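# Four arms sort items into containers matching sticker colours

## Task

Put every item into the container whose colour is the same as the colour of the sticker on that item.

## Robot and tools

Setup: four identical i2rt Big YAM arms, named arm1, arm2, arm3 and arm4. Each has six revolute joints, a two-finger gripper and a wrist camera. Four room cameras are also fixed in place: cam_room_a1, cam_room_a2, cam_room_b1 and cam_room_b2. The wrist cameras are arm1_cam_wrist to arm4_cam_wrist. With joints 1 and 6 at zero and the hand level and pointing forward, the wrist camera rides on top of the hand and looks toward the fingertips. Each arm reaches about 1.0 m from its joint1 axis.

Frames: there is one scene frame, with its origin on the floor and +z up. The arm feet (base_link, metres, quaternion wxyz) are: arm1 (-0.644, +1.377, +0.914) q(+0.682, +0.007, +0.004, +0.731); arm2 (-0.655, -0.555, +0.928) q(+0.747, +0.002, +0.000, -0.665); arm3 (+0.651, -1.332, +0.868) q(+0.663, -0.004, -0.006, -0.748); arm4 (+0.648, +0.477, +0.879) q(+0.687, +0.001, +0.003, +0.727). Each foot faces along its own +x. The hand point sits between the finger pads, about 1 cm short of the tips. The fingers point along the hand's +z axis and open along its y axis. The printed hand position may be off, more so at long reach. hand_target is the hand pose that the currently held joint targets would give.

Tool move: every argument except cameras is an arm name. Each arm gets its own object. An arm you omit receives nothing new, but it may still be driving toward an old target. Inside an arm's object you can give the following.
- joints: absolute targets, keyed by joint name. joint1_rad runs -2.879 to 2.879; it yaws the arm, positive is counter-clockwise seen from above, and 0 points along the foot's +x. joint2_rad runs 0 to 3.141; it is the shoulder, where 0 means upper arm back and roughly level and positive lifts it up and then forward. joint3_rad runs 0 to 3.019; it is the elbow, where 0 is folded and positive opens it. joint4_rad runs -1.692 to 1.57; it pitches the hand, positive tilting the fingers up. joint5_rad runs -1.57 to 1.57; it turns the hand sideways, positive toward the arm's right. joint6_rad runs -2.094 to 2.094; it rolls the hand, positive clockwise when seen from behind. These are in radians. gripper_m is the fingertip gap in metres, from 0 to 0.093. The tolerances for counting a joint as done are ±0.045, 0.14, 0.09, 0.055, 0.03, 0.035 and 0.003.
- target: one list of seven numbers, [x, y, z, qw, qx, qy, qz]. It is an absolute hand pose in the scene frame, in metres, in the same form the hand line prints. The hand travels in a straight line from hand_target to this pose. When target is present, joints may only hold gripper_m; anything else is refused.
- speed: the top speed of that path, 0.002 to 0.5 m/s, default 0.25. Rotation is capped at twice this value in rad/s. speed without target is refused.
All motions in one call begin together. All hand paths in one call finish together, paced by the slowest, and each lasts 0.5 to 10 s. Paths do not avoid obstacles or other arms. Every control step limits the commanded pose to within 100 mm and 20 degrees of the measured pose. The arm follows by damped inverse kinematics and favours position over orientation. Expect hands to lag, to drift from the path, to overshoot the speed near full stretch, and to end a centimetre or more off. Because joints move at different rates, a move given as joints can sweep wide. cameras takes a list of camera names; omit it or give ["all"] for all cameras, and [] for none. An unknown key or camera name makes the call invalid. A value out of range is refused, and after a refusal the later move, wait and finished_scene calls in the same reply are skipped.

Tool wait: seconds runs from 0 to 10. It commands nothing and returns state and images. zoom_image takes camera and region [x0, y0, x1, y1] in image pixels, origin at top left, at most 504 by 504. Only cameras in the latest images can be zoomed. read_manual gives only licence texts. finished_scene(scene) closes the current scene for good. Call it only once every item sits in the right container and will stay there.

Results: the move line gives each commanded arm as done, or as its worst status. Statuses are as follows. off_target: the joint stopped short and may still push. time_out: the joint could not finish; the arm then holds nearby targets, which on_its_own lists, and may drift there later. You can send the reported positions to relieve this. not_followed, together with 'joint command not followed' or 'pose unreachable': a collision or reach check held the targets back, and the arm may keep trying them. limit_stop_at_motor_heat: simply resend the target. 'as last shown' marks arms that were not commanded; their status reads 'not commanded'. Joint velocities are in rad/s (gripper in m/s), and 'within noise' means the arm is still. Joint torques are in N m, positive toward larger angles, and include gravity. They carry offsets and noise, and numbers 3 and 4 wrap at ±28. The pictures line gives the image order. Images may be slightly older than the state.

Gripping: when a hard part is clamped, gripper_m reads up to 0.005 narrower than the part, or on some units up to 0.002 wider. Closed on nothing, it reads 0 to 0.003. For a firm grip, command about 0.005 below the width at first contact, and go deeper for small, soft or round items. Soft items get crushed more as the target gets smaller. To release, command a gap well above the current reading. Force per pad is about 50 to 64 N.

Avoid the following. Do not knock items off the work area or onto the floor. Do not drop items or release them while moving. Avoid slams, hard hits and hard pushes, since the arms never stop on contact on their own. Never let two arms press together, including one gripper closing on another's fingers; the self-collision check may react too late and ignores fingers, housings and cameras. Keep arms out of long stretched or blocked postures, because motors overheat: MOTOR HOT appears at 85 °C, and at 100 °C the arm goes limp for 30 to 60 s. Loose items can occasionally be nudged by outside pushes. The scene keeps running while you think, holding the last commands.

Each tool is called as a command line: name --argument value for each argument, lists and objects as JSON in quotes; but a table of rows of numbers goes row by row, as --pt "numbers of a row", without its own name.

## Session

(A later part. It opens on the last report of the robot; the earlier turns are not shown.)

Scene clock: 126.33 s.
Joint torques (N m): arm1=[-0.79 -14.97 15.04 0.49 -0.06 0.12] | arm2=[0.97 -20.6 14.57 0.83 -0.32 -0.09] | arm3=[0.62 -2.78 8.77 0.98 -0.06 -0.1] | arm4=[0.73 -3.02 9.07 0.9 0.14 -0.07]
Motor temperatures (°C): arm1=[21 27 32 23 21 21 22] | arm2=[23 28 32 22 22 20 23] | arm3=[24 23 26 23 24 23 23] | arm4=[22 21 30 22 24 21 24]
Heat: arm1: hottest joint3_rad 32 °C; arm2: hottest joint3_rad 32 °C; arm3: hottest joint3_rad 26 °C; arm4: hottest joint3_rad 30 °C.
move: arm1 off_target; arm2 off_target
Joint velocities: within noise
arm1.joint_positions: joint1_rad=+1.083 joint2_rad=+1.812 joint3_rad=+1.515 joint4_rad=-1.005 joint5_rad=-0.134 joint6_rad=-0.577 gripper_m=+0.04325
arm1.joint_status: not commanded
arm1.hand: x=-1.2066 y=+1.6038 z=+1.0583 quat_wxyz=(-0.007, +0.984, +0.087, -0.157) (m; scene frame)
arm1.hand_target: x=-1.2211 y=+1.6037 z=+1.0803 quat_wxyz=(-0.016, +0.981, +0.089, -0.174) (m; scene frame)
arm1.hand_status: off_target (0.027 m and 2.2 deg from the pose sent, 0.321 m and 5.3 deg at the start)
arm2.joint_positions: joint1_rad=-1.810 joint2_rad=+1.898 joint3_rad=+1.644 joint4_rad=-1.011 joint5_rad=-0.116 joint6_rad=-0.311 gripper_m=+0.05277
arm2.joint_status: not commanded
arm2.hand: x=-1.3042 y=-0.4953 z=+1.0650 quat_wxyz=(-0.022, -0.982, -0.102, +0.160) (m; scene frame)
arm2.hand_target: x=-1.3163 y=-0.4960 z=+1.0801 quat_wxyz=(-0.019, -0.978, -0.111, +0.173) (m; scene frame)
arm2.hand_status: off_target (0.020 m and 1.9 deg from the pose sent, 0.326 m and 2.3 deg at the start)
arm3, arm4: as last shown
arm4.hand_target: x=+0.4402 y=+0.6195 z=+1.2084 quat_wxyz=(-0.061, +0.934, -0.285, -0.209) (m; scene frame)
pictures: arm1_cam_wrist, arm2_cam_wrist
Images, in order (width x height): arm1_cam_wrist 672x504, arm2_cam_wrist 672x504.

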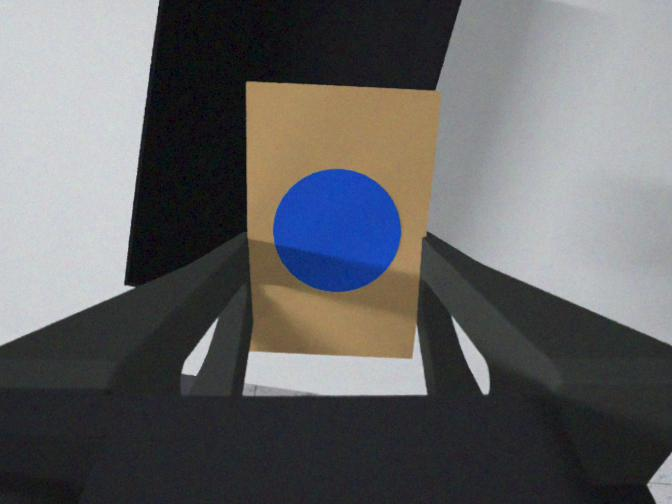

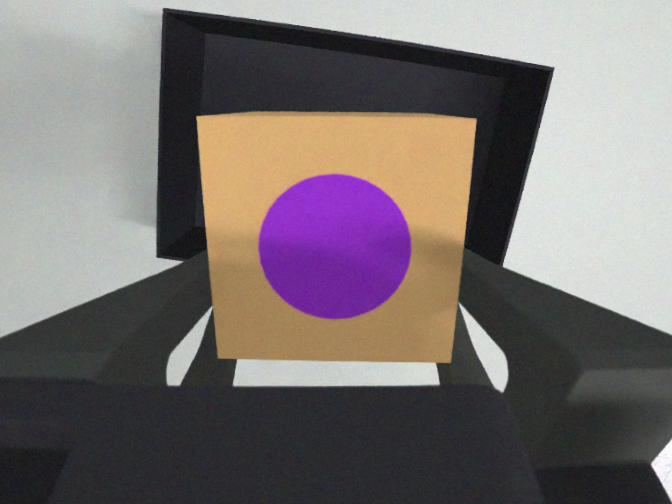

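move --arm1 '{"joints":{"joint2_rad":0.73,"joint3_rad":1.044,"joint4_rad":-1.55}}' --arm2 '{"joints":{"joint2_rad":0.73,"joint3_rad":1.044,"joint4_rad":-1.55}}' --cameras '[]'

move --arm1 '{"joints":{"joint1_rad":-2.25,"joint5_rad":0,"joint6_rad":0}}' --arm2 '{"joints":{"joint1_rad":0.92,"joint5_rad":0,"joint6_rad":0}}' --cameras '["arm1_cam_wrist","arm2_cam_wrist","cam_room_b1","cam_room_b2"]'

Scene clock: 134.33 s.
Joint torques (N m): arm1=[-1.03 0.85 11.1 0.68 -0.05 0.11] | arm2=[0.79 -2.37 9.81 1.1 -0.32 -0.08] | arm3=[0.73 -2.84 8.76 0.96 -0.07 -0.1] | arm4=[0.91 -2.84 9.16 0.73 0.11 -0.05]
Motor temperatures (°C): arm1=[21 27 32 23 21 21 22] | arm2=[23 28 33 22 22 20 24] | arm3=[24 23 26 23 24 23 23] | arm4=[22 21 30 22 24 21 24]
Heat: arm1: hottest joint3_rad 32 °C; arm2: hottest joint3_rad 33 °C; arm3: hottest joint3_rad 26 °C; arm4: hottest joint3_rad 30 °C.
move: arm1 done; arm2 done
Joint velocities: within noise
arm1.joint_positions: joint1_rad=+1.083 joint2_rad=+0.726 joint3_rad=+1.041 joint4_rad=-1.542 joint5_rad=-0.134 joint6_rad=-0.576 gripper_m=+0.04325
arm1.joint_status: all done
arm1.hand: x=-0.8572 y=+1.4491 z=+1.2385 quat_wxyz=(-0.025, +0.978, +0.089, -0.189) (m; scene frame)
arm1.hand_target: x=-0.8572 y=+1.4468 z=+1.2384 quat_wxyz=(-0.022, +0.978, +0.089, -0.185) (m; scene frame)
arm1.hand_status: not commanded
arm2.joint_positions: joint1_rad=-1.810 joint2_rad=+0.728 joint3_rad=+1.054 joint4_rad=-1.541 joint5_rad=-0.116 joint6_rad=-0.312 gripper_m=+0.05277
arm2.joint_status: all done
arm2.hand: x=-0.8877 y=-0.5473 z=+1.2539 quat_wxyz=(-0.016, -0.977, -0.103, +0.184) (m; scene frame)
arm2.hand_target: x=-0.8850 y=-0.5488 z=+1.2483 quat_wxyz=(-0.019, -0.978, -0.111, +0.174) (m; scene frame)
arm2.hand_status: not commanded
arm3, arm4: as last shown
pictures: none
No camera images: "cameras" was empty.

Scene clock: 136.80 s.
Joint torques (N m): arm1=[-2.43 0.85 11.03 0.64 -0.01 0.1] | arm2=[1.03 -2.26 9.84 1.13 0.1 0.21] | arm3=[0.56 -2.84 8.77 0.98 -0.07 -0.11] | arm4=[1.14 -3.08 9.17 1.02 0.11 -0.1]
Motor temperatures (°C): arm1=[21 27 33 23 21 21 22] | arm2=[23 27 33 22 22 20 24] | arm3=[24 23 26 23 24 23 23] | arm4=[22 21 30 22 24 21 24]
Heat: arm1: hottest joint3_rad 33 °C; arm2: hottest joint3_rad 33 °C; arm3: hottest joint3_rad 26 °C; arm4: hottest joint3_rad 30 °C.
move: arm1 done; arm2 done
Joint velocities: within noise
arm1.joint_positions: joint1_rad=-2.244 joint2_rad=+0.730 joint3_rad=+1.041 joint4_rad=-1.542 joint5_rad=+0.002 joint6_rad=-0.007 gripper_m=+0.04318
arm1.joint_status: all done
arm1.hand: x=-0.4495 y=+1.2450 z=+1.2293 quat_wxyz=(-0.153, -0.290, -0.943, +0.052) (m; scene frame)
arm1.hand_target: x=-0.4514 y=+1.2449 z=+1.2301 quat_wxyz=(-0.151, -0.296, -0.942, +0.051) (m; scene frame)
arm1.hand_status: not commanded
arm2.joint_positions: joint1_rad=+0.916 joint2_rad=+0.728 joint3_rad=+1.054 joint4_rad=-1.541 joint5_rad=-0.003 joint6_rad=-0.013 gripper_m=+0.05278
arm2.joint_status: all done
arm2.hand: x=-0.4567 y=-0.6752 z=+1.2532 quat_wxyz=(-0.171, -0.255, -0.951, +0.045) (m; scene frame)
arm2.hand_target: x=-0.4588 y=-0.6732 z=+1.2475 quat_wxyz=(-0.161, -0.260, -0.951, +0.042) (m; scene frame)
arm2.hand_status: not commanded
arm3, arm4: as last shown
pictures: arm1_cam_wrist, arm2_cam_wrist, cam_room_b1, cam_room_b2
Images, in order (width x height): arm1_cam_wrist 672x504, arm2_cam_wrist 672x504, cam_room_b1 672x504, cam_room_b2 672x504.

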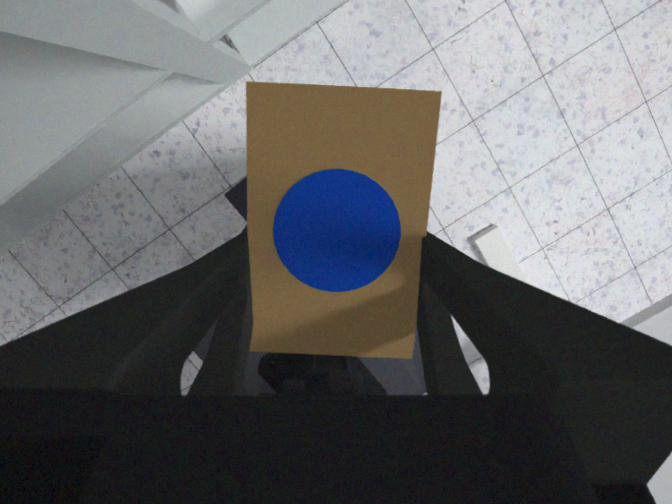

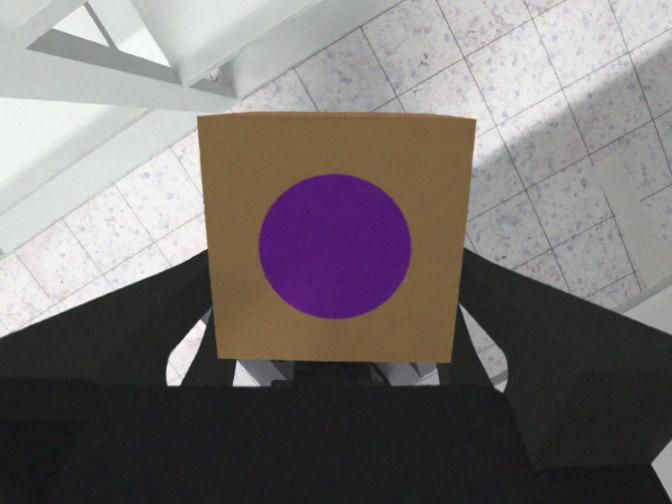

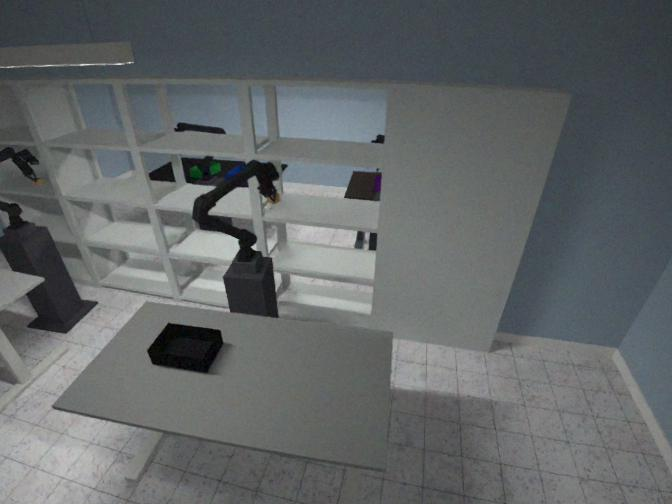

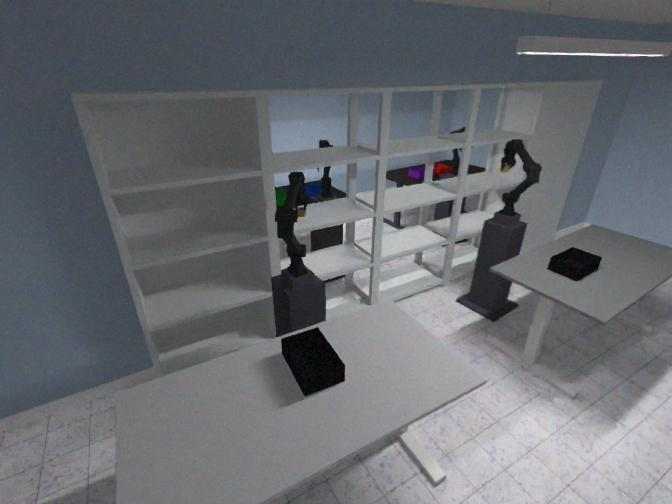

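move --arm1 '{"target":[-0.22,1.085,1.13,0.166,0.288,0.9418,-0.0508]}' --arm2 '{"target":[-0.224,-0.8085,1.13,0.1673,0.2631,0.949,-0.0464]}' --cameras '["arm1_cam_wrist","arm2_cam_wrist"]'

move --arm1 '{"target":[-0.012,0.92,1.12,0.166,0.288,0.9418,-0.0508],"speed":0.18}' --arm2 '{"target":[0.008,-0.945,1.115,0.1673,0.2631,0.949,-0.0464],"speed":0.18}' --cameras '["arm1_cam_wrist","arm2_cam_wrist","cam_room_a1","cam_room_a2"]'

Scene clock: 147.70 s.
Joint torques (N m): arm1=[-2.2 -11.34 16.59 1.59 -0.03 0] | arm2=[1.44 -13.16 15.75 1.88 0.15 0.22] | arm3=[0.56 -2.9 8.75 0.96 -0.06 -0.1] | arm4=[0.73 -2.78 9.18 0.91 0.16 -0.08]
Motor temperatures (°C): arm1=[21 26 33 23 21 21 22] | arm2=[23 27 32 22 22 20 24] | arm3=[24 23 26 23 24 23 23] | arm4=[22 21 30 22 24 21 24]
Heat: arm1: hottest joint3_rad 33 °C; arm2: hottest joint3_rad 32 °C; arm3: hottest joint3_rad 26 °C; arm4: hottest joint3_rad 30 °C.
move: arm1 off_target; arm2 off_target
Joint velocities: within noise
arm1.joint_positions: joint1_rad=-2.244 joint2_rad=+1.461 joint3_rad=+1.230 joint4_rad=-1.060 joint5_rad=-0.010 joint6_rad=-0.007 gripper_m=+0.04318
arm1.joint_status: not commanded
arm1.hand: x=-0.2389 y=+1.1009 z=+1.0977 quat_wxyz=(-0.127, -0.290, -0.948, +0.039) (m; scene frame)
arm1.hand_target: x=-0.2220 y=+1.0863 z=+1.1305 quat_wxyz=(-0.166, -0.288, -0.942, +0.051) (m; scene frame)
arm1.hand_status: off_target (0.041 m and 4.8 deg from the pose sent, 0.297 m and 1.5 deg at the start)
arm2.joint_positions: joint1_rad=+0.919 joint2_rad=+1.436 joint3_rad=+1.166 joint4_rad=-1.020 joint5_rad=+0.004 joint6_rad=-0.002 gripper_m=+0.05278
arm2.joint_status: not commanded
arm2.hand: x=-0.2478 y=-0.7989 z=+1.1051 quat_wxyz=(-0.135, -0.261, -0.955, +0.037) (m; scene frame)
arm2.hand_target: x=-0.2257 y=-0.8074 z=+1.1305 quat_wxyz=(-0.168, -0.263, -0.949, +0.046) (m; scene frame)
arm2.hand_status: off_target (0.036 m and 3.9 deg from the pose sent, 0.295 m and 1.0 deg at the start)
arm3: as last shown
arm4.joint_positions: joint1_rad=+0.921 joint2_rad=+0.741 joint3_rad=+1.035 joint4_rad=-1.454 joint5_rad=-0.002 joint6_rad=+0.012 gripper_m=+0.09402
arm4.joint_status: not commanded
arm4.hand: x=+0.4405 y=+0.6196 z=+1.2013 quat_wxyz=(-0.055, +0.934, -0.292, -0.197) (m; scene frame)
arm4.hand_target: x=+0.4403 y=+0.6194 z=+1.2085 quat_wxyz=(-0.061, +0.934, -0.285, -0.209) (m; scene frame)
arm4.hand_status: not commanded
pictures: arm1_cam_wrist, arm2_cam_wrist
Images, in order (width x height): arm1_cam_wrist 672x504, arm2_cam_wrist 672x504.

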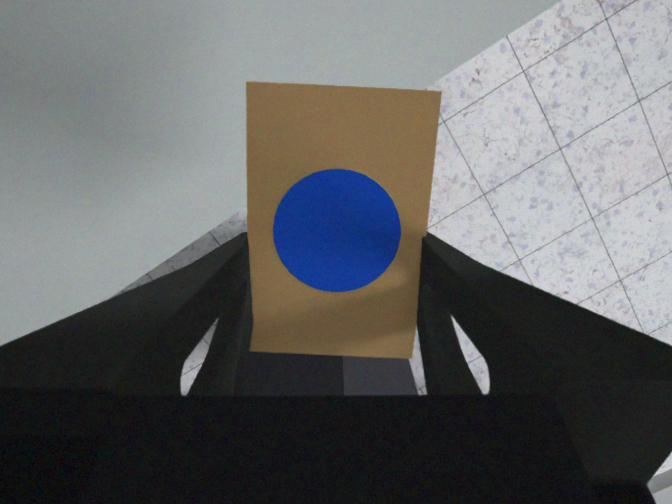

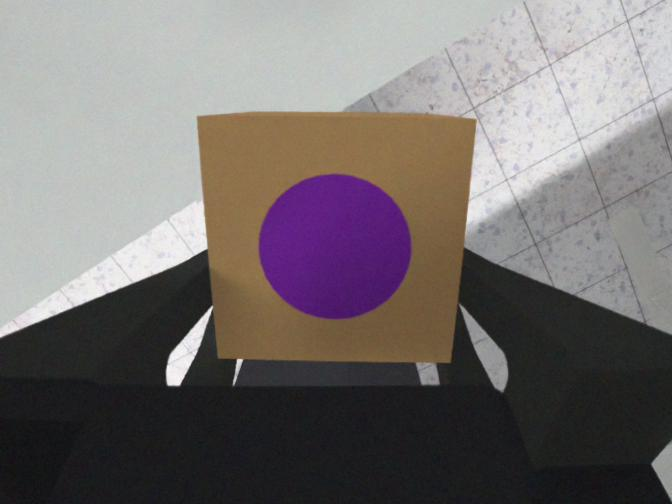

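Scene clock: 150.20 s.
Joint torques (N m): arm1=[-2.96 -20.48 17.17 0.65 -0.05 -0.04] | arm2=[1.26 -23.53 16.69 0.87 0.15 0.19] | arm3=[0.5 -2.78 8.81 0.98 -0.06 -0.1] | arm4=[1.03 -3.08 9.18 0.95 0.14 -0.06]
Motor temperatures (°C): arm1=[21 26 34 23 21 21 22] | arm2=[23 27 33 22 22 20 24] | arm3=[24 23 26 23 24 23 23] | arm4=[22 21 30 22 24 21 24]
Heat: arm1: hottest joint3_rad 34 °C; arm2: hottest joint3_rad 33 °C; arm3: hottest joint3_rad 26 °C; arm4: hottest joint3_rad 30 °C.
move: arm1 off_target; arm2 off_target
Joint velocities: within noise
arm1.joint_positions: joint1_rad=-2.261 joint2_rad=+2.235 joint3_rad=+2.337 joint4_rad=-1.359 joint5_rad=-0.018 joint6_rad=-0.025 gripper_m=+0.04318
arm1.joint_status: not commanded
arm1.hand: x=-0.0177 y=+0.9336 z=+1.0947 quat_wxyz=(-0.143, -0.289, -0.946, +0.042) (m; scene frame)
arm1.hand_target: x=-0.0134 y=+0.9210 z=+1.1199 quat_wxyz=(-0.167, -0.288, -0.942, +0.051) (m; scene frame)
arm1.hand_status: off_target (0.029 m and 2.8 deg from the pose sent, 0.291 m and 4.8 deg at the start)
arm2.joint_positions: joint1_rad=+0.919 joint2_rad=+2.184 joint3_rad=+2.205 joint4_rad=-1.269 joint5_rad=+0.004 joint6_rad=-0.002 gripper_m=+0.05278
arm2.joint_status: not commanded
arm2.hand: x=-0.0064 y=-0.9419 z=+1.1041 quat_wxyz=(-0.155, -0.261, -0.952, +0.043) (m; scene frame)
arm2.hand_target: x=+0.0071 y=-0.9444 z=+1.1150 quat_wxyz=(-0.168, -0.263, -0.949, +0.046) (m; scene frame)
arm2.hand_status: off_target (0.018 m and 1.6 deg from the pose sent, 0.295 m and 3.9 deg at the start)
arm3, arm4: as last shown
pictures: arm1_cam_wrist, arm2_cam_wrist, cam_room_a1, cam_room_a2
Images, in order (width x height): arm1_cam_wrist 672x504, arm2_cam_wrist 672x504, cam_room_a1 672x504, cam_room_a2 672x504.

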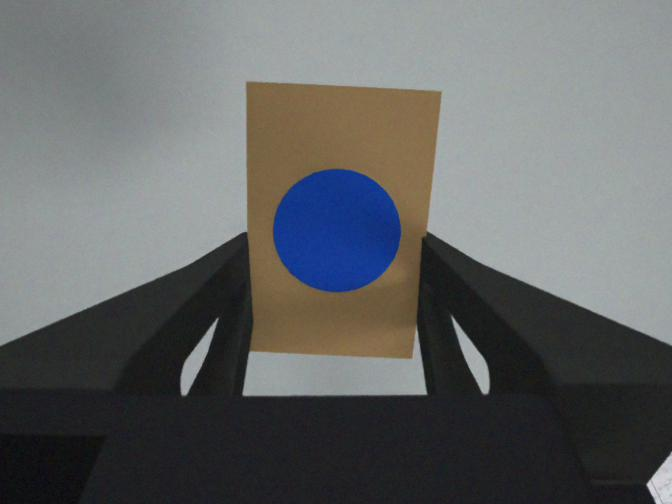

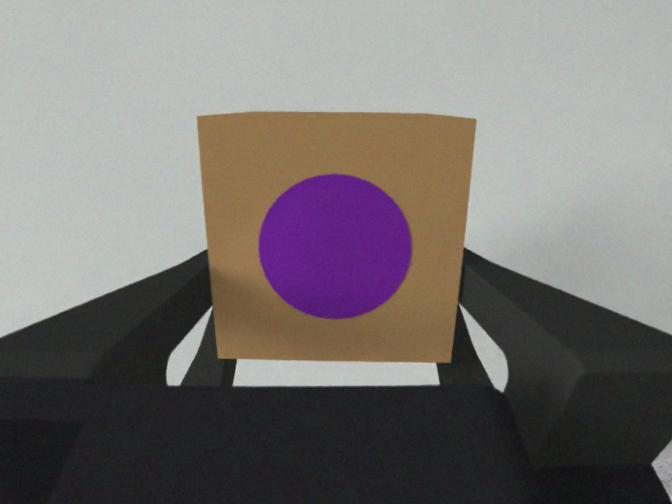

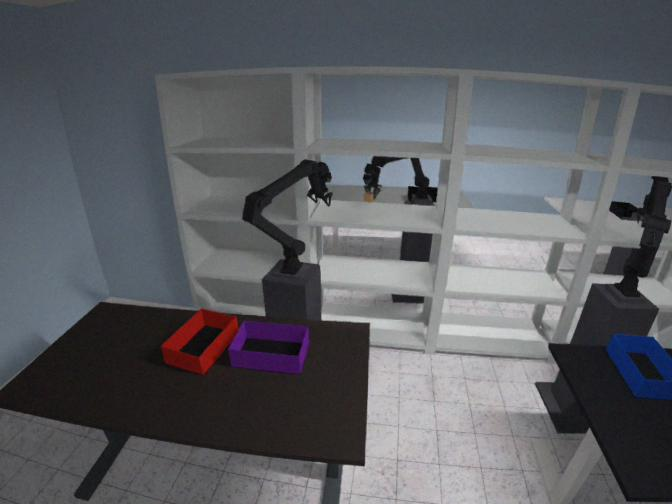

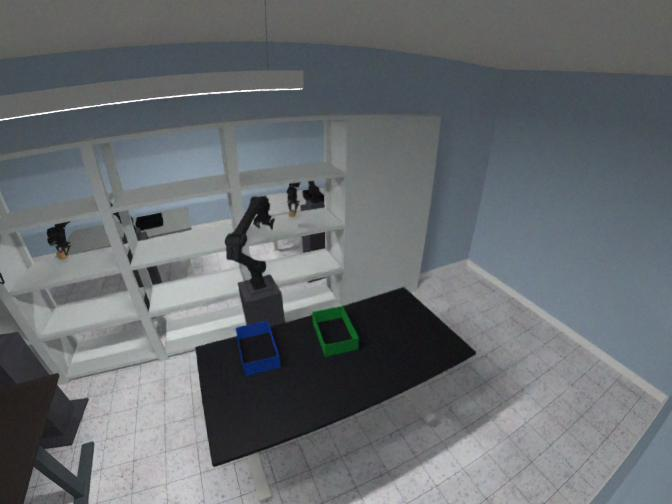

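move --arm1 '{"target":[-0.012,0.92,1.07,0.166,0.288,0.9418,-0.0508],"speed":0.1}' --arm2 '{"target":[0.008,-0.945,1.06,0.1673,0.2631,0.949,-0.0464],"speed":0.1}' --cameras '[]'

move --arm1 '{"target":[-0.012,0.92,1.05,0.166,0.288,0.9418,-0.0508],"speed":0.05}' --arm2 '{"target":[0.008,-0.945,1.04,0.1673,0.2631,0.949,-0.0464],"speed":0.05}' --cameras '[]'

move --arm1 '{"target":[-0.012,0.92,1.035,0.166,0.288,0.9418,-0.0508],"speed":0.05}' --arm2 '{"target":[0.008,-0.945,1.025,0.1673,0.2631,0.949,-0.0464],"speed":0.05}' --cameras '["arm1_cam_wrist","arm2_cam_wrist"]'

Scene clock: 156.80 s.
Joint torques (N m): arm1=[-3.37 -21.66 11.78 1.52 -0.05 -0.04] | arm2=[1.38 -23.53 10.66 2.24 0.15 0.19] | arm3=[0.5 -2.96 8.76 0.99 -0.06 -0.1] | arm4=[0.67 -2.96 9.16 0.8 0.15 -0.08]
Motor temperatures (°C): arm1=[21 26 36 23 21 21 22] | arm2=[23 27 34 22 22 20 24] | arm3=[24 23 26 23 24 23 23] | arm4=[22 21 31 22 24 21 24]
Heat: arm1: hottest joint3_rad 36 °C; arm2: hottest joint3_rad 34 °C; arm3: hottest joint3_rad 26 °C; arm4: hottest joint3_rad 31 °C.
move: arm1 off_target; arm2 off_target
Joint velocities: within noise
arm1.joint_positions: joint1_rad=-2.261 joint2_rad=+2.235 joint3_rad=+2.251 joint4_rad=-1.250 joint5_rad=-0.018 joint6_rad=-0.026 gripper_m=+0.04318
arm1.joint_status: not commanded
arm1.hand: x=-0.0124 y=+0.9296 z=+1.0635 quat_wxyz=(-0.153, -0.288, -0.944, +0.046) (m; scene frame)
arm1.hand_target: x=-0.0122 y=+0.9201 z=+1.0700 quat_wxyz=(-0.166, -0.288, -0.942, +0.051) (m; scene frame)
arm1.hand_status: off_target (0.012 m and 1.6 deg from the pose sent, 0.029 m and 2.8 deg at the start)
arm2.joint_positions: joint1_rad=+0.919 joint2_rad=+2.190 joint3_rad=+2.145 joint4_rad=-1.164 joint5_rad=+0.004 joint6_rad=-0.002 gripper_m=+0.05278
arm2.joint_status: not commanded
arm2.hand: x=+0.0023 y=-0.9471 z=+1.0798 quat_wxyz=(-0.173, -0.260, -0.949, +0.048) (m; scene frame)
arm2.hand_target: x=+0.0074 y=-0.9448 z=+1.0601 quat_wxyz=(-0.167, -0.263, -0.949, +0.046) (m; scene frame)
arm2.hand_status: off_target (0.021 m and 0.7 deg from the pose sent, 0.046 m and 1.6 deg at the start)
arm3.joint_positions: joint1_rad=-1.979 joint2_rad=+0.738 joint3_rad=+1.046 joint4_rad=-1.451 joint5_rad=+0.002 joint6_rad=+0.004 gripper_m=+0.09403
arm3.joint_status: not commanded
arm3.hand: x=+0.4323 y=-1.1985 z=+1.1932 quat_wxyz=(+0.050, -0.943, +0.259, +0.202) (m; scene frame)
arm3.hand_target: x=+0.4345 y=-1.1971 z=+1.1943 quat_wxyz=(+0.052, -0.941, +0.262, +0.206) (m; scene frame)
arm3.hand_status: not commanded
arm4: as last shown
pictures: none
No camera images: "cameras" was empty.

Scene clock: 157.77 s.
Joint torques (N m): arm1=[-2.32 -21.13 11.54 1.33 -0.02 -0.07] | arm2=[1.32 -23.3 10.32 2.28 0.15 0.19] | arm3=[0.5 -2.73 8.77 0.99 -0.06 -0.1] | arm4=[0.85 -2.61 9.14 0.95 0.11 -0.07]
Motor temperatures (°C): arm1=[21 26 36 23 21 21 22] | arm2=[23 27 34 22 22 20 24] | arm3=[24 23 26 23 24 23 23] | arm4=[22 21 31 22 24 21 24]
Heat: arm1: hottest joint3_rad 36 °C; arm2: hottest joint3_rad 34 °C; arm3: hottest joint3_rad 26 °C; arm4: hottest joint3_rad 31 °C.
move: arm1 done; arm2 off_target
Joint velocities: within noise
arm1.joint_positions: joint1_rad=-2.261 joint2_rad=+2.235 joint3_rad=+2.205 joint4_rad=-1.199 joint5_rad=-0.018 joint6_rad=-0.026 gripper_m=+0.04318
arm1.joint_status: not commanded
arm1.hand: x=-0.0117 y=+0.9289 z=+1.0464 quat_wxyz=(-0.156, -0.288, -0.944, +0.047) (m; scene frame)
arm1.hand_target: x=-0.0121 y=+0.9201 z=+1.0500 quat_wxyz=(-0.166, -0.288, -0.942, +0.051) (m; scene frame)
arm1.hand_status: done (0.010 m and 1.3 deg from the pose sent, 0.017 m and 1.6 deg at the start)
arm2.joint_positions: joint1_rad=+0.919 joint2_rad=+2.191 joint3_rad=+2.107 joint4_rad=-1.117 joint5_rad=+0.004 joint6_rad=-0.002 gripper_m=+0.05278
arm2.joint_status: not commanded
arm2.hand: x=+0.0035 y=-0.9477 z=+1.0659 quat_wxyz=(-0.177, -0.260, -0.948, +0.049) (m; scene frame)
arm2.hand_target: x=+0.0072 y=-0.9446 z=+1.0403 quat_wxyz=(-0.167, -0.263, -0.949, +0.046) (m; scene frame)
arm2.hand_status: off_target (0.026 m and 1.2 deg from the pose sent, 0.040 m and 0.7 deg at the start)
arm3, arm4: as last shown
pictures: none
No camera images: "cameras" was empty.

Scene clock: 158.73 s.
Joint torques (N m): arm1=[-2.67 -20.89 11.36 1.57 -0.06 -0.08] | arm2=[1.44 -23.36 10.22 2.28 0.14 0.19] | arm3=[0.5 -2.84 8.79 1.02 -0.07 -0.09] | arm4=[0.91 -3.08 9.17 0.84 0.13 -0.07]
Motor temperatures (°C): arm1=[21 26 35 23 21 21 22] | arm2=[23 27 34 22 22 20 24] | arm3=[24 23 26 23 24 23 23] | arm4=[22 21 31 22 24 21 24]
Heat: arm1: hottest joint3_rad 35 °C; arm2: hottest joint3_rad 34 °C; arm3: hottest joint3_rad 26 °C; arm4: hottest joint3_rad 31 °C.
move: arm1 done; arm2 off_target
Joint velocities: within noise
arm1.joint_positions: joint1_rad=-2.261 joint2_rad=+2.235 joint3_rad=+2.172 joint4_rad=-1.163 joint5_rad=-0.018 joint6_rad=-0.026 gripper_m=+0.04318
arm1.joint_status: not commanded
arm1.hand: x=-0.0117 y=+0.9288 z=+1.0342 quat_wxyz=(-0.158, -0.288, -0.943, +0.047) (m; scene frame)
arm1.hand_target: x=-0.0121 y=+0.9201 z=+1.0350 quat_wxyz=(-0.166, -0.288, -0.942, +0.051) (m; scene frame)
arm1.hand_status: done (0.009 m and 1.0 deg from the pose sent, 0.015 m and 1.3 deg at the start)
arm2.joint_positions: joint1_rad=+0.919 joint2_rad=+2.197 joint3_rad=+2.080 joint4_rad=-1.083 joint5_rad=+0.004 joint6_rad=-0.002 gripper_m=+0.05278
arm2.joint_status: not commanded
arm2.hand: x=+0.0040 y=-0.9480 z=+1.0520 quat_wxyz=(-0.178, -0.260, -0.948, +0.049) (m; scene frame)
arm2.hand_target: x=+0.0071 y=-0.9446 z=+1.0254 quat_wxyz=(-0.167, -0.263, -0.949, +0.046) (m; scene frame)
arm2.hand_status: off_target (0.027 m and 1.3 deg from the pose sent, 0.041 m and 1.2 deg at the start)
arm3, arm4: as last shown
pictures: arm1_cam_wrist, arm2_cam_wrist
Images, in order (width x height): arm1_cam_wrist 672x504, arm2_cam_wrist 672x504.

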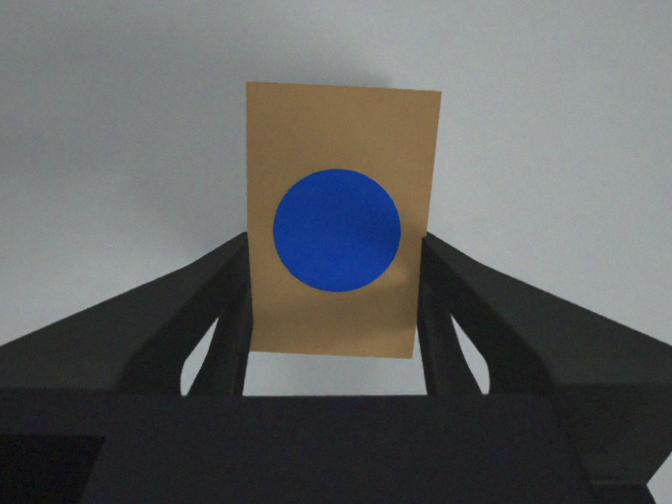

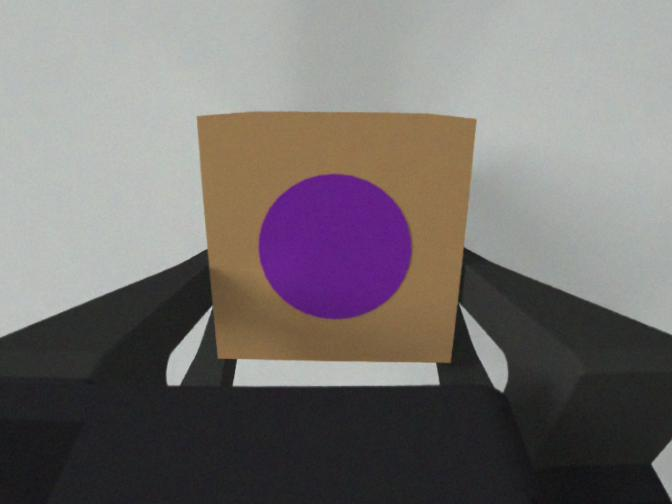

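move --arm1 '{"target":[-0.012,0.92,1.022,0.166,0.288,0.9418,-0.0508],"speed":0.04}' --arm2 '{"target":[0.006,-0.944,1.005,0.1673,0.2631,0.949,-0.0464],"speed":0.05}' --cameras '[]'

move --arm1 '{"target":[-0.012,0.92,1.012,0.166,0.288,0.9418,-0.0508],"speed":0.04}' --arm2 '{"target":[0.006,-0.944,0.99,0.1673,0.2631,0.949,-0.0464],"speed":0.05}' --cameras '["arm1_cam_wrist","arm2_cam_wrist"]'

Scene clock: 165.00 s.
Joint torques (N m): arm1=[-2.73 -21.07 10.33 1.91 -0.01 -0.04] | arm2=[1.26 -23.24 10.25 2.3 0.15 0.18] | arm3=[0.56 -2.9 8.8 0.94 -0.06 -0.1] | arm4=[0.91 -3.02 9.18 0.94 0.16 -0.08]
Motor temperatures (°C): arm1=[21 26 35 23 21 21 22] | arm2=[23 27 33 22 22 20 24] | arm3=[24 23 26 23 24 23 23] | arm4=[22 21 31 22 24 21 24]
Heat: arm1: hottest joint3_rad 35 °C; arm2: hottest joint3_rad 33 °C; arm3: hottest joint3_rad 26 °C; arm4: hottest joint3_rad 31 °C.
move: arm1 off_target; arm2 off_target
Joint velocities: within noise
arm1.joint_positions: joint1_rad=-2.261 joint2_rad=+2.235 joint3_rad=+2.157 joint4_rad=-1.135 joint5_rad=-0.018 joint6_rad=-0.026 gripper_m=+0.04318
arm1.joint_status: not commanded
arm1.hand: x=-0.0097 y=+0.9275 z=+1.0295 quat_wxyz=(-0.164, -0.287, -0.943, +0.049) (m; scene frame)
arm1.hand_target: x=-0.0121 y=+0.9202 z=+1.0219 quat_wxyz=(-0.166, -0.288, -0.942, +0.051) (m; scene frame)
arm1.hand_status: off_target (0.011 m and 0.4 deg from the pose sent, 0.015 m and 1.0 deg at the start)
arm2.joint_positions: joint1_rad=+0.919 joint2_rad=+2.202 joint3_rad=+2.034 joint4_rad=-1.033 joint5_rad=+0.004 joint6_rad=-0.002 gripper_m=+0.05278
arm2.joint_status: not commanded
arm2.hand: x=+0.0027 y=-0.9471 z=+1.0310 quat_wxyz=(-0.177, -0.260, -0.948, +0.049) (m; scene frame)
arm2.hand_target: x=+0.0051 y=-0.9436 z=+1.0051 quat_wxyz=(-0.167, -0.263, -0.949, +0.046) (m; scene frame)
arm2.hand_status: off_target (0.026 m and 1.2 deg from the pose sent, 0.047 m and 1.3 deg at the start)
arm3, arm4: as last shown
pictures: none
No camera images: "cameras" was empty.

Scene clock: 165.97 s.
Joint torques (N m): arm1=[-2.96 -20.31 9.43 1.91 0.03 -0.05] | arm2=[1.32 -22.42 9.51 2.3 0.14 0.18] | arm3=[0.5 -2.73 8.8 0.96 -0.08 -0.1] | arm4=[1.14 -2.67 9.09 1.01 0.12 -0.07]
Motor temperatures (°C): arm1=[21 26 35 23 21 21 22] | arm2=[23 27 33 22 22 20 24] | arm3=[24 23 26 23 24 23 23] | arm4=[22 21 31 22 24 21 24]
Heat: arm1: hottest joint3_rad 35 °C; arm2: hottest joint3_rad 33 °C; arm3: hottest joint3_rad 26 °C; arm4: hottest joint3_rad 31 °C.
move: arm1 off_target; arm2 off_target
Joint velocities: within noise
arm1.joint_positions: joint1_rad=-2.261 joint2_rad=+2.233 joint3_rad=+2.147 joint4_rad=-1.114 joint5_rad=-0.020 joint6_rad=-0.026 gripper_m=+0.04318
arm1.joint_status: not commanded
arm1.hand: x=-0.0079 y=+0.9261 z=+1.0285 quat_wxyz=(-0.170, -0.287, -0.941, +0.051) (m; scene frame)
arm1.hand_target: x=-0.0124 y=+0.9202 z=+1.0121 quat_wxyz=(-0.166, -0.288, -0.942, +0.051) (m; scene frame)
arm1.hand_status: off_target (0.018 m and 0.5 deg from the pose sent, 0.019 m and 0.3 deg at the start)
arm2.joint_positions: joint1_rad=+0.919 joint2_rad=+2.203 joint3_rad=+2.019 joint4_rad=-1.002 joint5_rad=+0.004 joint6_rad=-0.002 gripper_m=+0.05278
arm2.joint_status: not commanded
arm2.hand: x=+0.0049 y=-0.9484 z=+1.0260 quat_wxyz=(-0.184, -0.259, -0.947, +0.051) (m; scene frame)
arm2.hand_target: x=+0.0046 y=-0.9433 z=+0.9906 quat_wxyz=(-0.167, -0.263, -0.949, +0.046) (m; scene frame)
arm2.hand_status: off_target (0.036 m and 2.1 deg from the pose sent, 0.041 m and 1.2 deg at the start)
arm3, arm4: as last shown
pictures: arm1_cam_wrist, arm2_cam_wrist
Images, in order (width x height): arm1_cam_wrist 672x504, arm2_cam_wrist 672x504.

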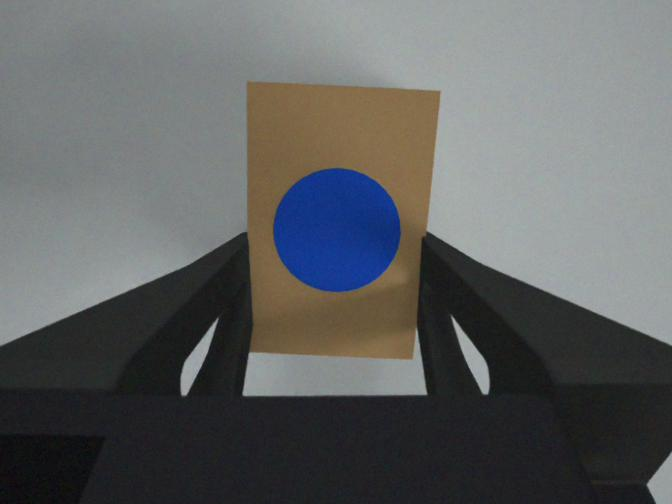

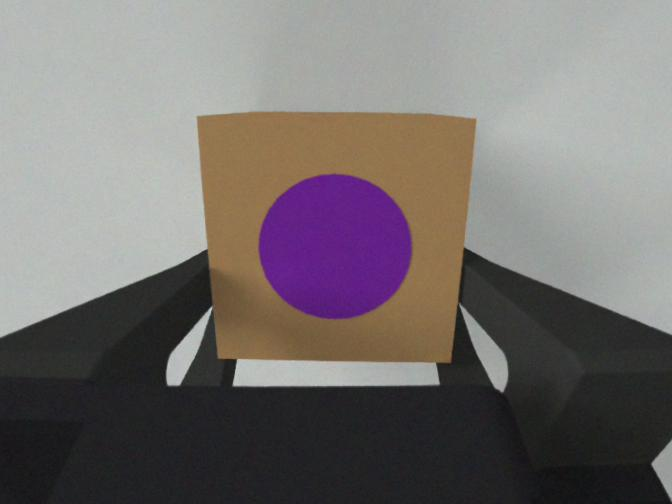

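move --arm1 '{"joints":{"joint2_rad":2.228,"joint3_rad":2.15,"joint4_rad":-1.16}}' --arm2 '{"joints":{"joint2_rad":2.193,"joint3_rad":2.026,"joint4_rad":-1.085}}' --cameras '[]'

move --arm1 '{"joints":{"gripper_m":0.052}}' --arm2 '{"joints":{"gripper_m":0.062}}' --cameras '["arm1_cam_wrist","arm2_cam_wrist"]'

Scene clock: 172.77 s.
Joint torques (N m): arm1=[-2.26 -21.42 11.38 0.12 0.04 -0.04] | arm2=[1.26 -26.23 11.58 0.57 0.14 0.18] | arm3=[0.56 -2.9 8.77 0.96 -0.05 -0.1] | arm4=[0.85 -2.73 9.25 1.02 0.1 -0.05]
Motor temperatures (°C): arm1=[21 27 35 23 21 21 22] | arm2=[23 27 32 22 22 20 24] | arm3=[24 23 26 23 24 23 23] | arm4=[22 21 31 22 24 21 24]
Heat: arm1: hottest joint3_rad 35 °C; arm2: hottest joint3_rad 32 °C; arm3: hottest joint3_rad 26 °C; arm4: hottest joint3_rad 31 °C.
move: arm1 done; arm2 done
Joint velocities: within noise
arm1.joint_positions: joint1_rad=-2.261 joint2_rad=+2.230 joint3_rad=+2.147 joint4_rad=-1.139 joint5_rad=-0.020 joint6_rad=-0.026 gripper_m=+0.04318
arm1.joint_status: all done
arm1.hand: x=-0.0126 y=+0.9295 z=+1.0287 quat_wxyz=(-0.160, -0.287, -0.943, +0.047) (m; scene frame)
arm1.hand_target: x=-0.0201 y=+0.9260 z=+1.0297 quat_wxyz=(-0.152, -0.289, -0.944, +0.046) (m; scene frame)
arm1.hand_status: not commanded
arm2.joint_positions: joint1_rad=+0.919 joint2_rad=+2.198 joint3_rad=+2.019 joint4_rad=-1.065 joint5_rad=+0.004 joint6_rad=-0.002 gripper_m=+0.05278
arm2.joint_status: all done
arm2.hand: x=-0.0075 y=-0.9411 z=+1.0245 quat_wxyz=(-0.157, -0.261, -0.952, +0.043) (m; scene frame)
arm2.hand_target: x=-0.0075 y=-0.9364 z=+1.0296 quat_wxyz=(-0.153, -0.264, -0.952, +0.043) (m; scene frame)
arm2.hand_status: not commanded
arm3, arm4: as last shown
pictures: none
No camera images: "cameras" was empty.

Scene clock: 173.27 s.
Joint torques (N m): arm1=[-2.55 -22.24 11.45 0.62 0.06 -0.08] | arm2=[1.26 -26.17 11.59 0.81 0.14 0.18] | arm3=[0.73 -2.9 8.79 0.92 -0.06 -0.09] | arm4=[1.08 -2.73 9.26 0.94 0.12 -0.06]
Motor temperatures (°C): arm1=[21 27 35 23 21 21 22] | arm2=[23 27 32 22 22 20 24] | arm3=[24 23 26 23 24 23 23] | arm4=[22 21 31 22 24 21 24]
Heat: arm1: hottest joint3_rad 35 °C; arm2: hottest joint3_rad 32 °C; arm3: hottest joint3_rad 26 °C; arm4: hottest joint3_rad 31 °C.
move: arm1 done; arm2 done
Joint velocities: within noise
arm1.joint_positions: joint1_rad=-2.261 joint2_rad=+2.230 joint3_rad=+2.145 joint4_rad=-1.149 joint5_rad=-0.020 joint6_rad=-0.026 gripper_m=+0.05196
arm1.joint_status: all done
arm1.hand: x=-0.0150 y=+0.9312 z=+1.0270 quat_wxyz=(-0.154, -0.288, -0.944, +0.045) (m; scene frame)
arm1.hand_target: x=-0.0201 y=+0.9260 z=+1.0298 quat_wxyz=(-0.152, -0.289, -0.944, +0.046) (m; scene frame)
arm1.hand_status: not commanded
arm2.joint_positions: joint1_rad=+0.919 joint2_rad=+2.198 joint3_rad=+2.019 joint4_rad=-1.071 joint5_rad=+0.004 joint6_rad=-0.002 gripper_m=+0.06193
arm2.joint_status: all done
arm2.hand: x=-0.0087 y=-0.9403 z=+1.0240 quat_wxyz=(-0.154, -0.261, -0.952, +0.043) (m; scene frame)
arm2.hand_target: x=-0.0074 y=-0.9364 z=+1.0297 quat_wxyz=(-0.153, -0.264, -0.951, +0.043) (m; scene frame)
arm2.hand_status: not commanded
arm3: as last shown
arm4.joint_positions: joint1_rad=+0.921 joint2_rad=+0.741 joint3_rad=+1.035 joint4_rad=-1.454 joint5_rad=-0.002 joint6_rad=+0.012 gripper_m=+0.09402
arm4.joint_status: not commanded
arm4.hand: x=+0.4405 y=+0.6196 z=+1.2013 quat_wxyz=(-0.055, +0.934, -0.292, -0.197) (m; scene frame)
arm4.hand_target: x=+0.4403 y=+0.6194 z=+1.2085 quat_wxyz=(-0.061, +0.934, -0.285, -0.209) (m; scene frame)
arm4.hand_status: not commanded
pictures: arm1_cam_wrist, arm2_cam_wrist
Images, in order (width x height): arm1_cam_wrist 672x504, arm2_cam_wrist 672x504.

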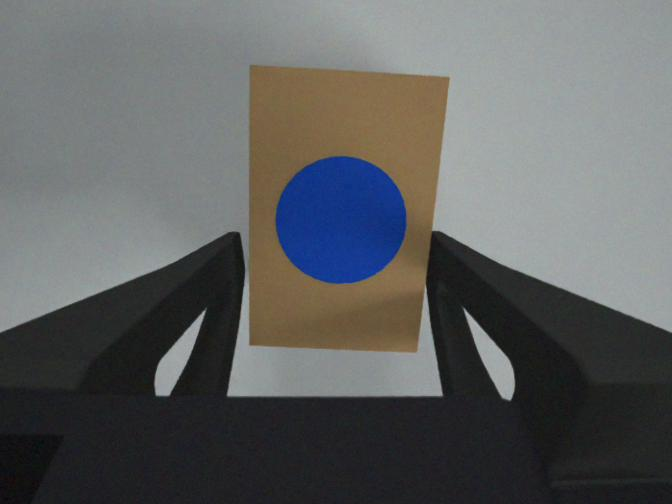

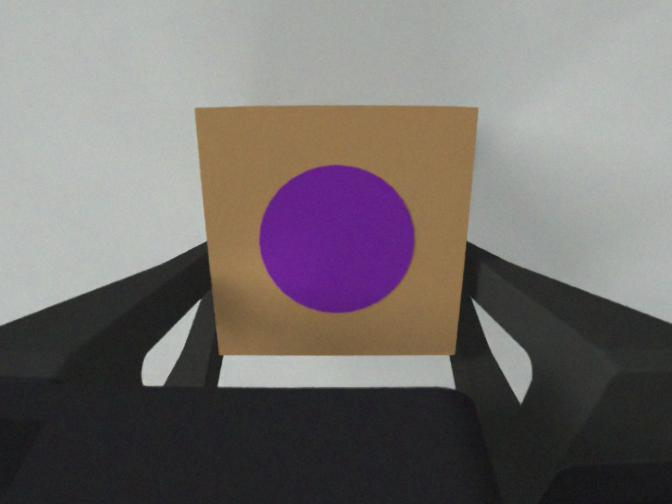

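move --arm1 '{"joints":{"gripper_m":0.09}}' --arm2 '{"joints":{"gripper_m":0.092}}' --cameras '[]'

move --arm1 '{"target":[-0.02,0.926,1.13,0.166,0.288,0.9418,-0.0508],"speed":0.15}' --arm2 '{"target":[-0.008,-0.937,1.13,0.1673,0.2631,0.949,-0.0464],"speed":0.15}' --cameras '["arm1_cam_wrist","arm2_cam_wrist"]'

move --arm1 '{"target":[-0.31,1.14,1.15,0.166,0.288,0.9418,-0.0508]}' --arm2 '{"target":[-0.31,-0.77,1.15,0.1673,0.2631,0.949,-0.0464]}' --cameras '["cam_room_a1","cam_room_a2"]'

Scene clock: 180.07 s.
Joint torques (N m): arm1=[-3.02 -21.95 11.44 0.64 0.05 -0.06] | arm2=[1.32 -26.17 11.55 0.77 0.15 0.18] | arm3=[0.62 -2.9 8.8 0.95 -0.06 -0.11] | arm4=[1.03 -2.84 9.13 0.88 0.14 -0.04]
Motor temperatures (°C): arm1=[21 27 34 23 21 21 22] | arm2=[23 27 32 22 22 20 24] | arm3=[24 23 27 23 24 23 23] | arm4=[22 21 31 22 24 21 24]
Heat: arm1: hottest joint3_rad 34 °C; arm2: hottest joint3_rad 32 °C; arm3: hottest joint3_rad 27 °C; arm4: hottest joint3_rad 31 °C.
move: arm1 done; arm2 done
Joint velocities: within noise
arm1.joint_positions: joint1_rad=-2.261 joint2_rad=+2.230 joint3_rad=+2.145 joint4_rad=-1.149 joint5_rad=-0.020 joint6_rad=-0.026 gripper_m=+0.08994
arm1.joint_status: all done
arm1.hand: x=-0.0150 y=+0.9312 z=+1.0270 quat_wxyz=(-0.154, -0.288, -0.944, +0.045) (m; scene frame)
arm1.hand_target: x=-0.0201 y=+0.9260 z=+1.0298 quat_wxyz=(-0.152, -0.289, -0.944, +0.046) (m; scene frame)
arm1.hand_status: not commanded
arm2.joint_positions: joint1_rad=+0.919 joint2_rad=+2.198 joint3_rad=+2.019 joint4_rad=-1.071 joint5_rad=+0.004 joint6_rad=-0.002 gripper_m=+0.09190
arm2.joint_status: all done
arm2.hand: x=-0.0087 y=-0.9403 z=+1.0240 quat_wxyz=(-0.154, -0.261, -0.952, +0.043) (m; scene frame)
arm2.hand_target: x=-0.0074 y=-0.9364 z=+1.0297 quat_wxyz=(-0.153, -0.264, -0.951, +0.043) (m; scene frame)
arm2.hand_status: not commanded
arm3, arm4: as last shown
pictures: none
No camera images: "cameras" was empty.

Scene clock: 181.53 s.
Joint torques (N m): arm1=[-3.02 -22.07 16.21 0.5 0.07 -0.04] | arm2=[1.2 -24.82 15.39 0.83 0.11 0.17] | arm3=[0.44 -2.78 8.77 0.95 -0.06 -0.1] | arm4=[1.03 -2.9 9.32 0.98 0.12 -0.08]
Motor temperatures (°C): arm1=[21 27 34 23 21 21 22] | arm2=[23 27 32 22 22 20 24] | arm3=[24 23 27 23 24 23 23] | arm4=[22 21 31 22 24 21 24]
Heat: arm1: hottest joint3_rad 34 °C; arm2: hottest joint3_rad 32 °C; arm3: hottest joint3_rad 27 °C; arm4: hottest joint3_rad 31 °C.
move: arm1 off_target; arm2 off_target
Joint velocities: within noise
arm1.joint_positions: joint1_rad=-2.261 joint2_rad=+2.212 joint3_rad=+2.307 joint4_rad=-1.356 joint5_rad=-0.020 joint6_rad=-0.026 gripper_m=+0.08994
arm1.joint_status: not commanded
arm1.hand: x=-0.0230 y=+0.9376 z=+1.0988 quat_wxyz=(-0.142, -0.289, -0.946, +0.041) (m; scene frame)
arm1.hand_target: x=-0.0213 y=+0.9269 z=+1.1300 quat_wxyz=(-0.167, -0.288, -0.942, +0.051) (m; scene frame)
arm1.hand_status: off_target (0.033 m and 3.0 deg from the pose sent, 0.103 m and 1.5 deg at the start)
arm2.joint_positions: joint1_rad=+0.919 joint2_rad=+2.141 joint3_rad=+2.150 joint4_rad=-1.263 joint5_rad=+0.004 joint6_rad=-0.002 gripper_m=+0.09190
arm2.joint_status: not commanded
arm2.hand: x=-0.0177 y=-0.9353 z=+1.1107 quat_wxyz=(-0.152, -0.261, -0.952, +0.042) (m; scene frame)
arm2.hand_target: x=-0.0088 y=-0.9366 z=+1.1298 quat_wxyz=(-0.168, -0.263, -0.949, +0.046) (m; scene frame)
arm2.hand_status: off_target (0.022 m and 1.8 deg from the pose sent, 0.106 m and 1.7 deg at the start)
arm3.joint_positions: joint1_rad=-1.979 joint2_rad=+0.738 joint3_rad=+1.046 joint4_rad=-1.451 joint5_rad=+0.002 joint6_rad=+0.004 gripper_m=+0.09403
arm3.joint_status: not commanded
arm3.hand: x=+0.4323 y=-1.1985 z=+1.1932 quat_wxyz=(+0.050, -0.943, +0.259, +0.202) (m; scene frame)
arm3.hand_target: x=+0.4345 y=-1.1971 z=+1.1943 quat_wxyz=(+0.052, -0.941, +0.262, +0.206) (m; scene frame)
arm3.hand_status: not commanded
arm4: as last shown
pictures: arm1_cam_wrist, arm2_cam_wrist
Images, in order (width x height): arm1_cam_wrist 672x504, arm2_cam_wrist 672x504.

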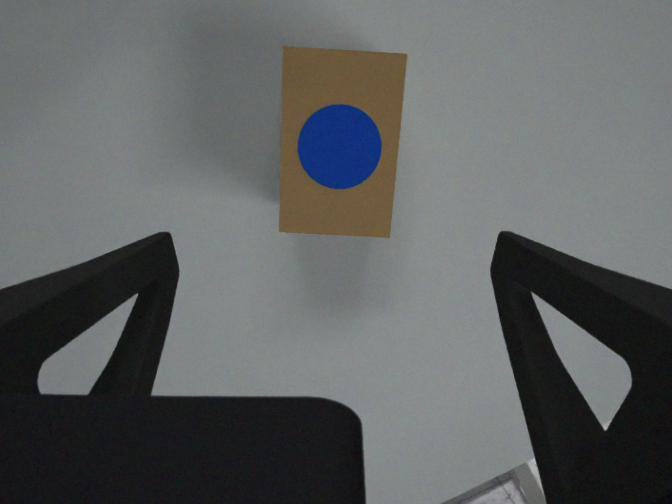

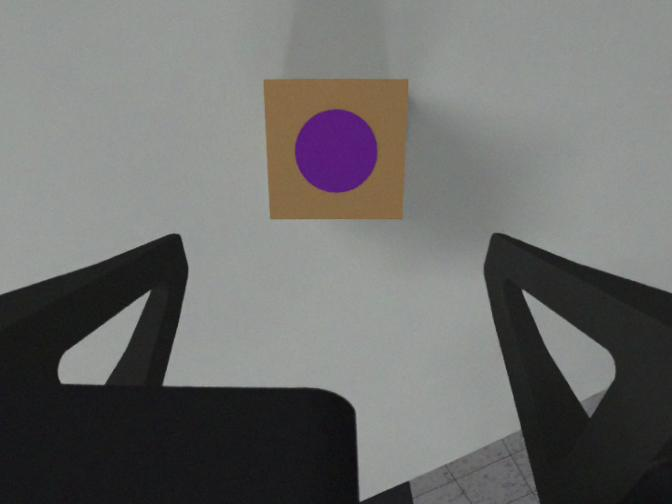

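Scene clock: 183.57 s.
Joint torques (N m): arm1=[-3.08 -5.77 11.37 0.51 0.07 -0.02] | arm2=[-0.09 -9.35 10.14 1.06 -0.19 -0.05] | arm3=[0.44 -2.84 8.8 0.98 -0.06 -0.1] | arm4=[0.85 -2.78 9.21 0.84 0.15 -0.02]
Motor temperatures (°C): arm1=[21 27 34 23 21 21 22] | arm2=[23 27 32 22 22 20 24] | arm3=[24 23 27 23 24 23 23] | arm4=[22 21 31 22 24 21 24]
Heat: arm1: hottest joint3_rad 34 °C; arm2: hottest joint3_rad 32 °C; arm3: hottest joint3_rad 27 °C; arm4: hottest joint3_rad 31 °C.
move: arm1 done; arm2 off_target
Joint velocities: within noise
arm1.joint_positions: joint1_rad=-2.261 joint2_rad=+1.171 joint3_rad=+1.082 joint4_rad=-1.109 joint5_rad=-0.020 joint6_rad=-0.026 gripper_m=+0.08994
arm1.joint_status: not commanded
arm1.hand: x=-0.3076 y=+1.1420 z=+1.1512 quat_wxyz=(-0.171, -0.287, -0.941, +0.051) (m; scene frame)
arm1.hand_target: x=-0.3100 y=+1.1400 z=+1.1500 quat_wxyz=(-0.166, -0.288, -0.942, +0.051) (m; scene frame)
arm1.hand_status: done (0.003 m and 0.6 deg from the pose sent, 0.355 m and 3.0 deg at the start)
arm2.joint_positions: joint1_rad=+0.910 joint2_rad=+1.185 joint3_rad=+1.060 joint4_rad=-1.069 joint5_rad=+0.003 joint6_rad=-0.002 gripper_m=+0.09190
arm2.joint_status: not commanded
arm2.hand: x=-0.3037 y=-0.7699 z=+1.1590 quat_wxyz=(-0.181, -0.264, -0.946, +0.050) (m; scene frame)
arm2.hand_target: x=-0.3100 y=-0.7699 z=+1.1501 quat_wxyz=(-0.167, -0.263, -0.949, +0.046) (m; scene frame)
arm2.hand_status: off_target (0.011 m and 1.6 deg from the pose sent, 0.338 m and 1.8 deg at the start)
arm3, arm4: as last shown
pictures: cam_room_a1, cam_room_a2
Images, in order (width x height): cam_room_a1 672x504, cam_room_a2 672x504.

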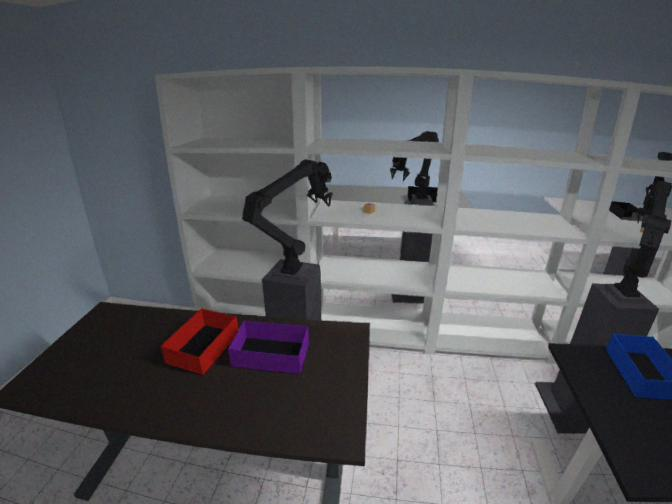

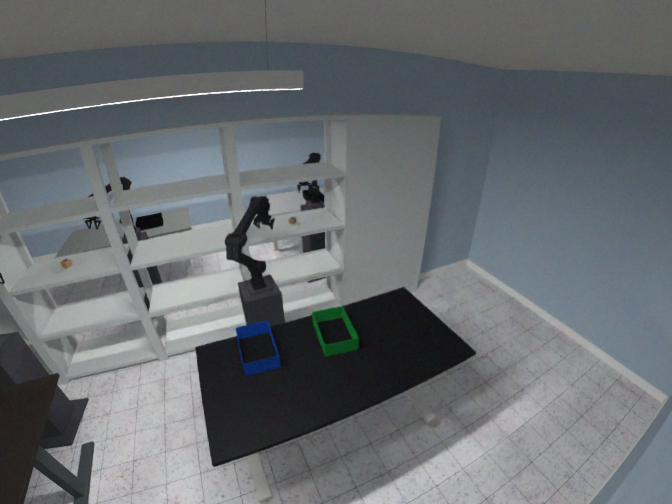

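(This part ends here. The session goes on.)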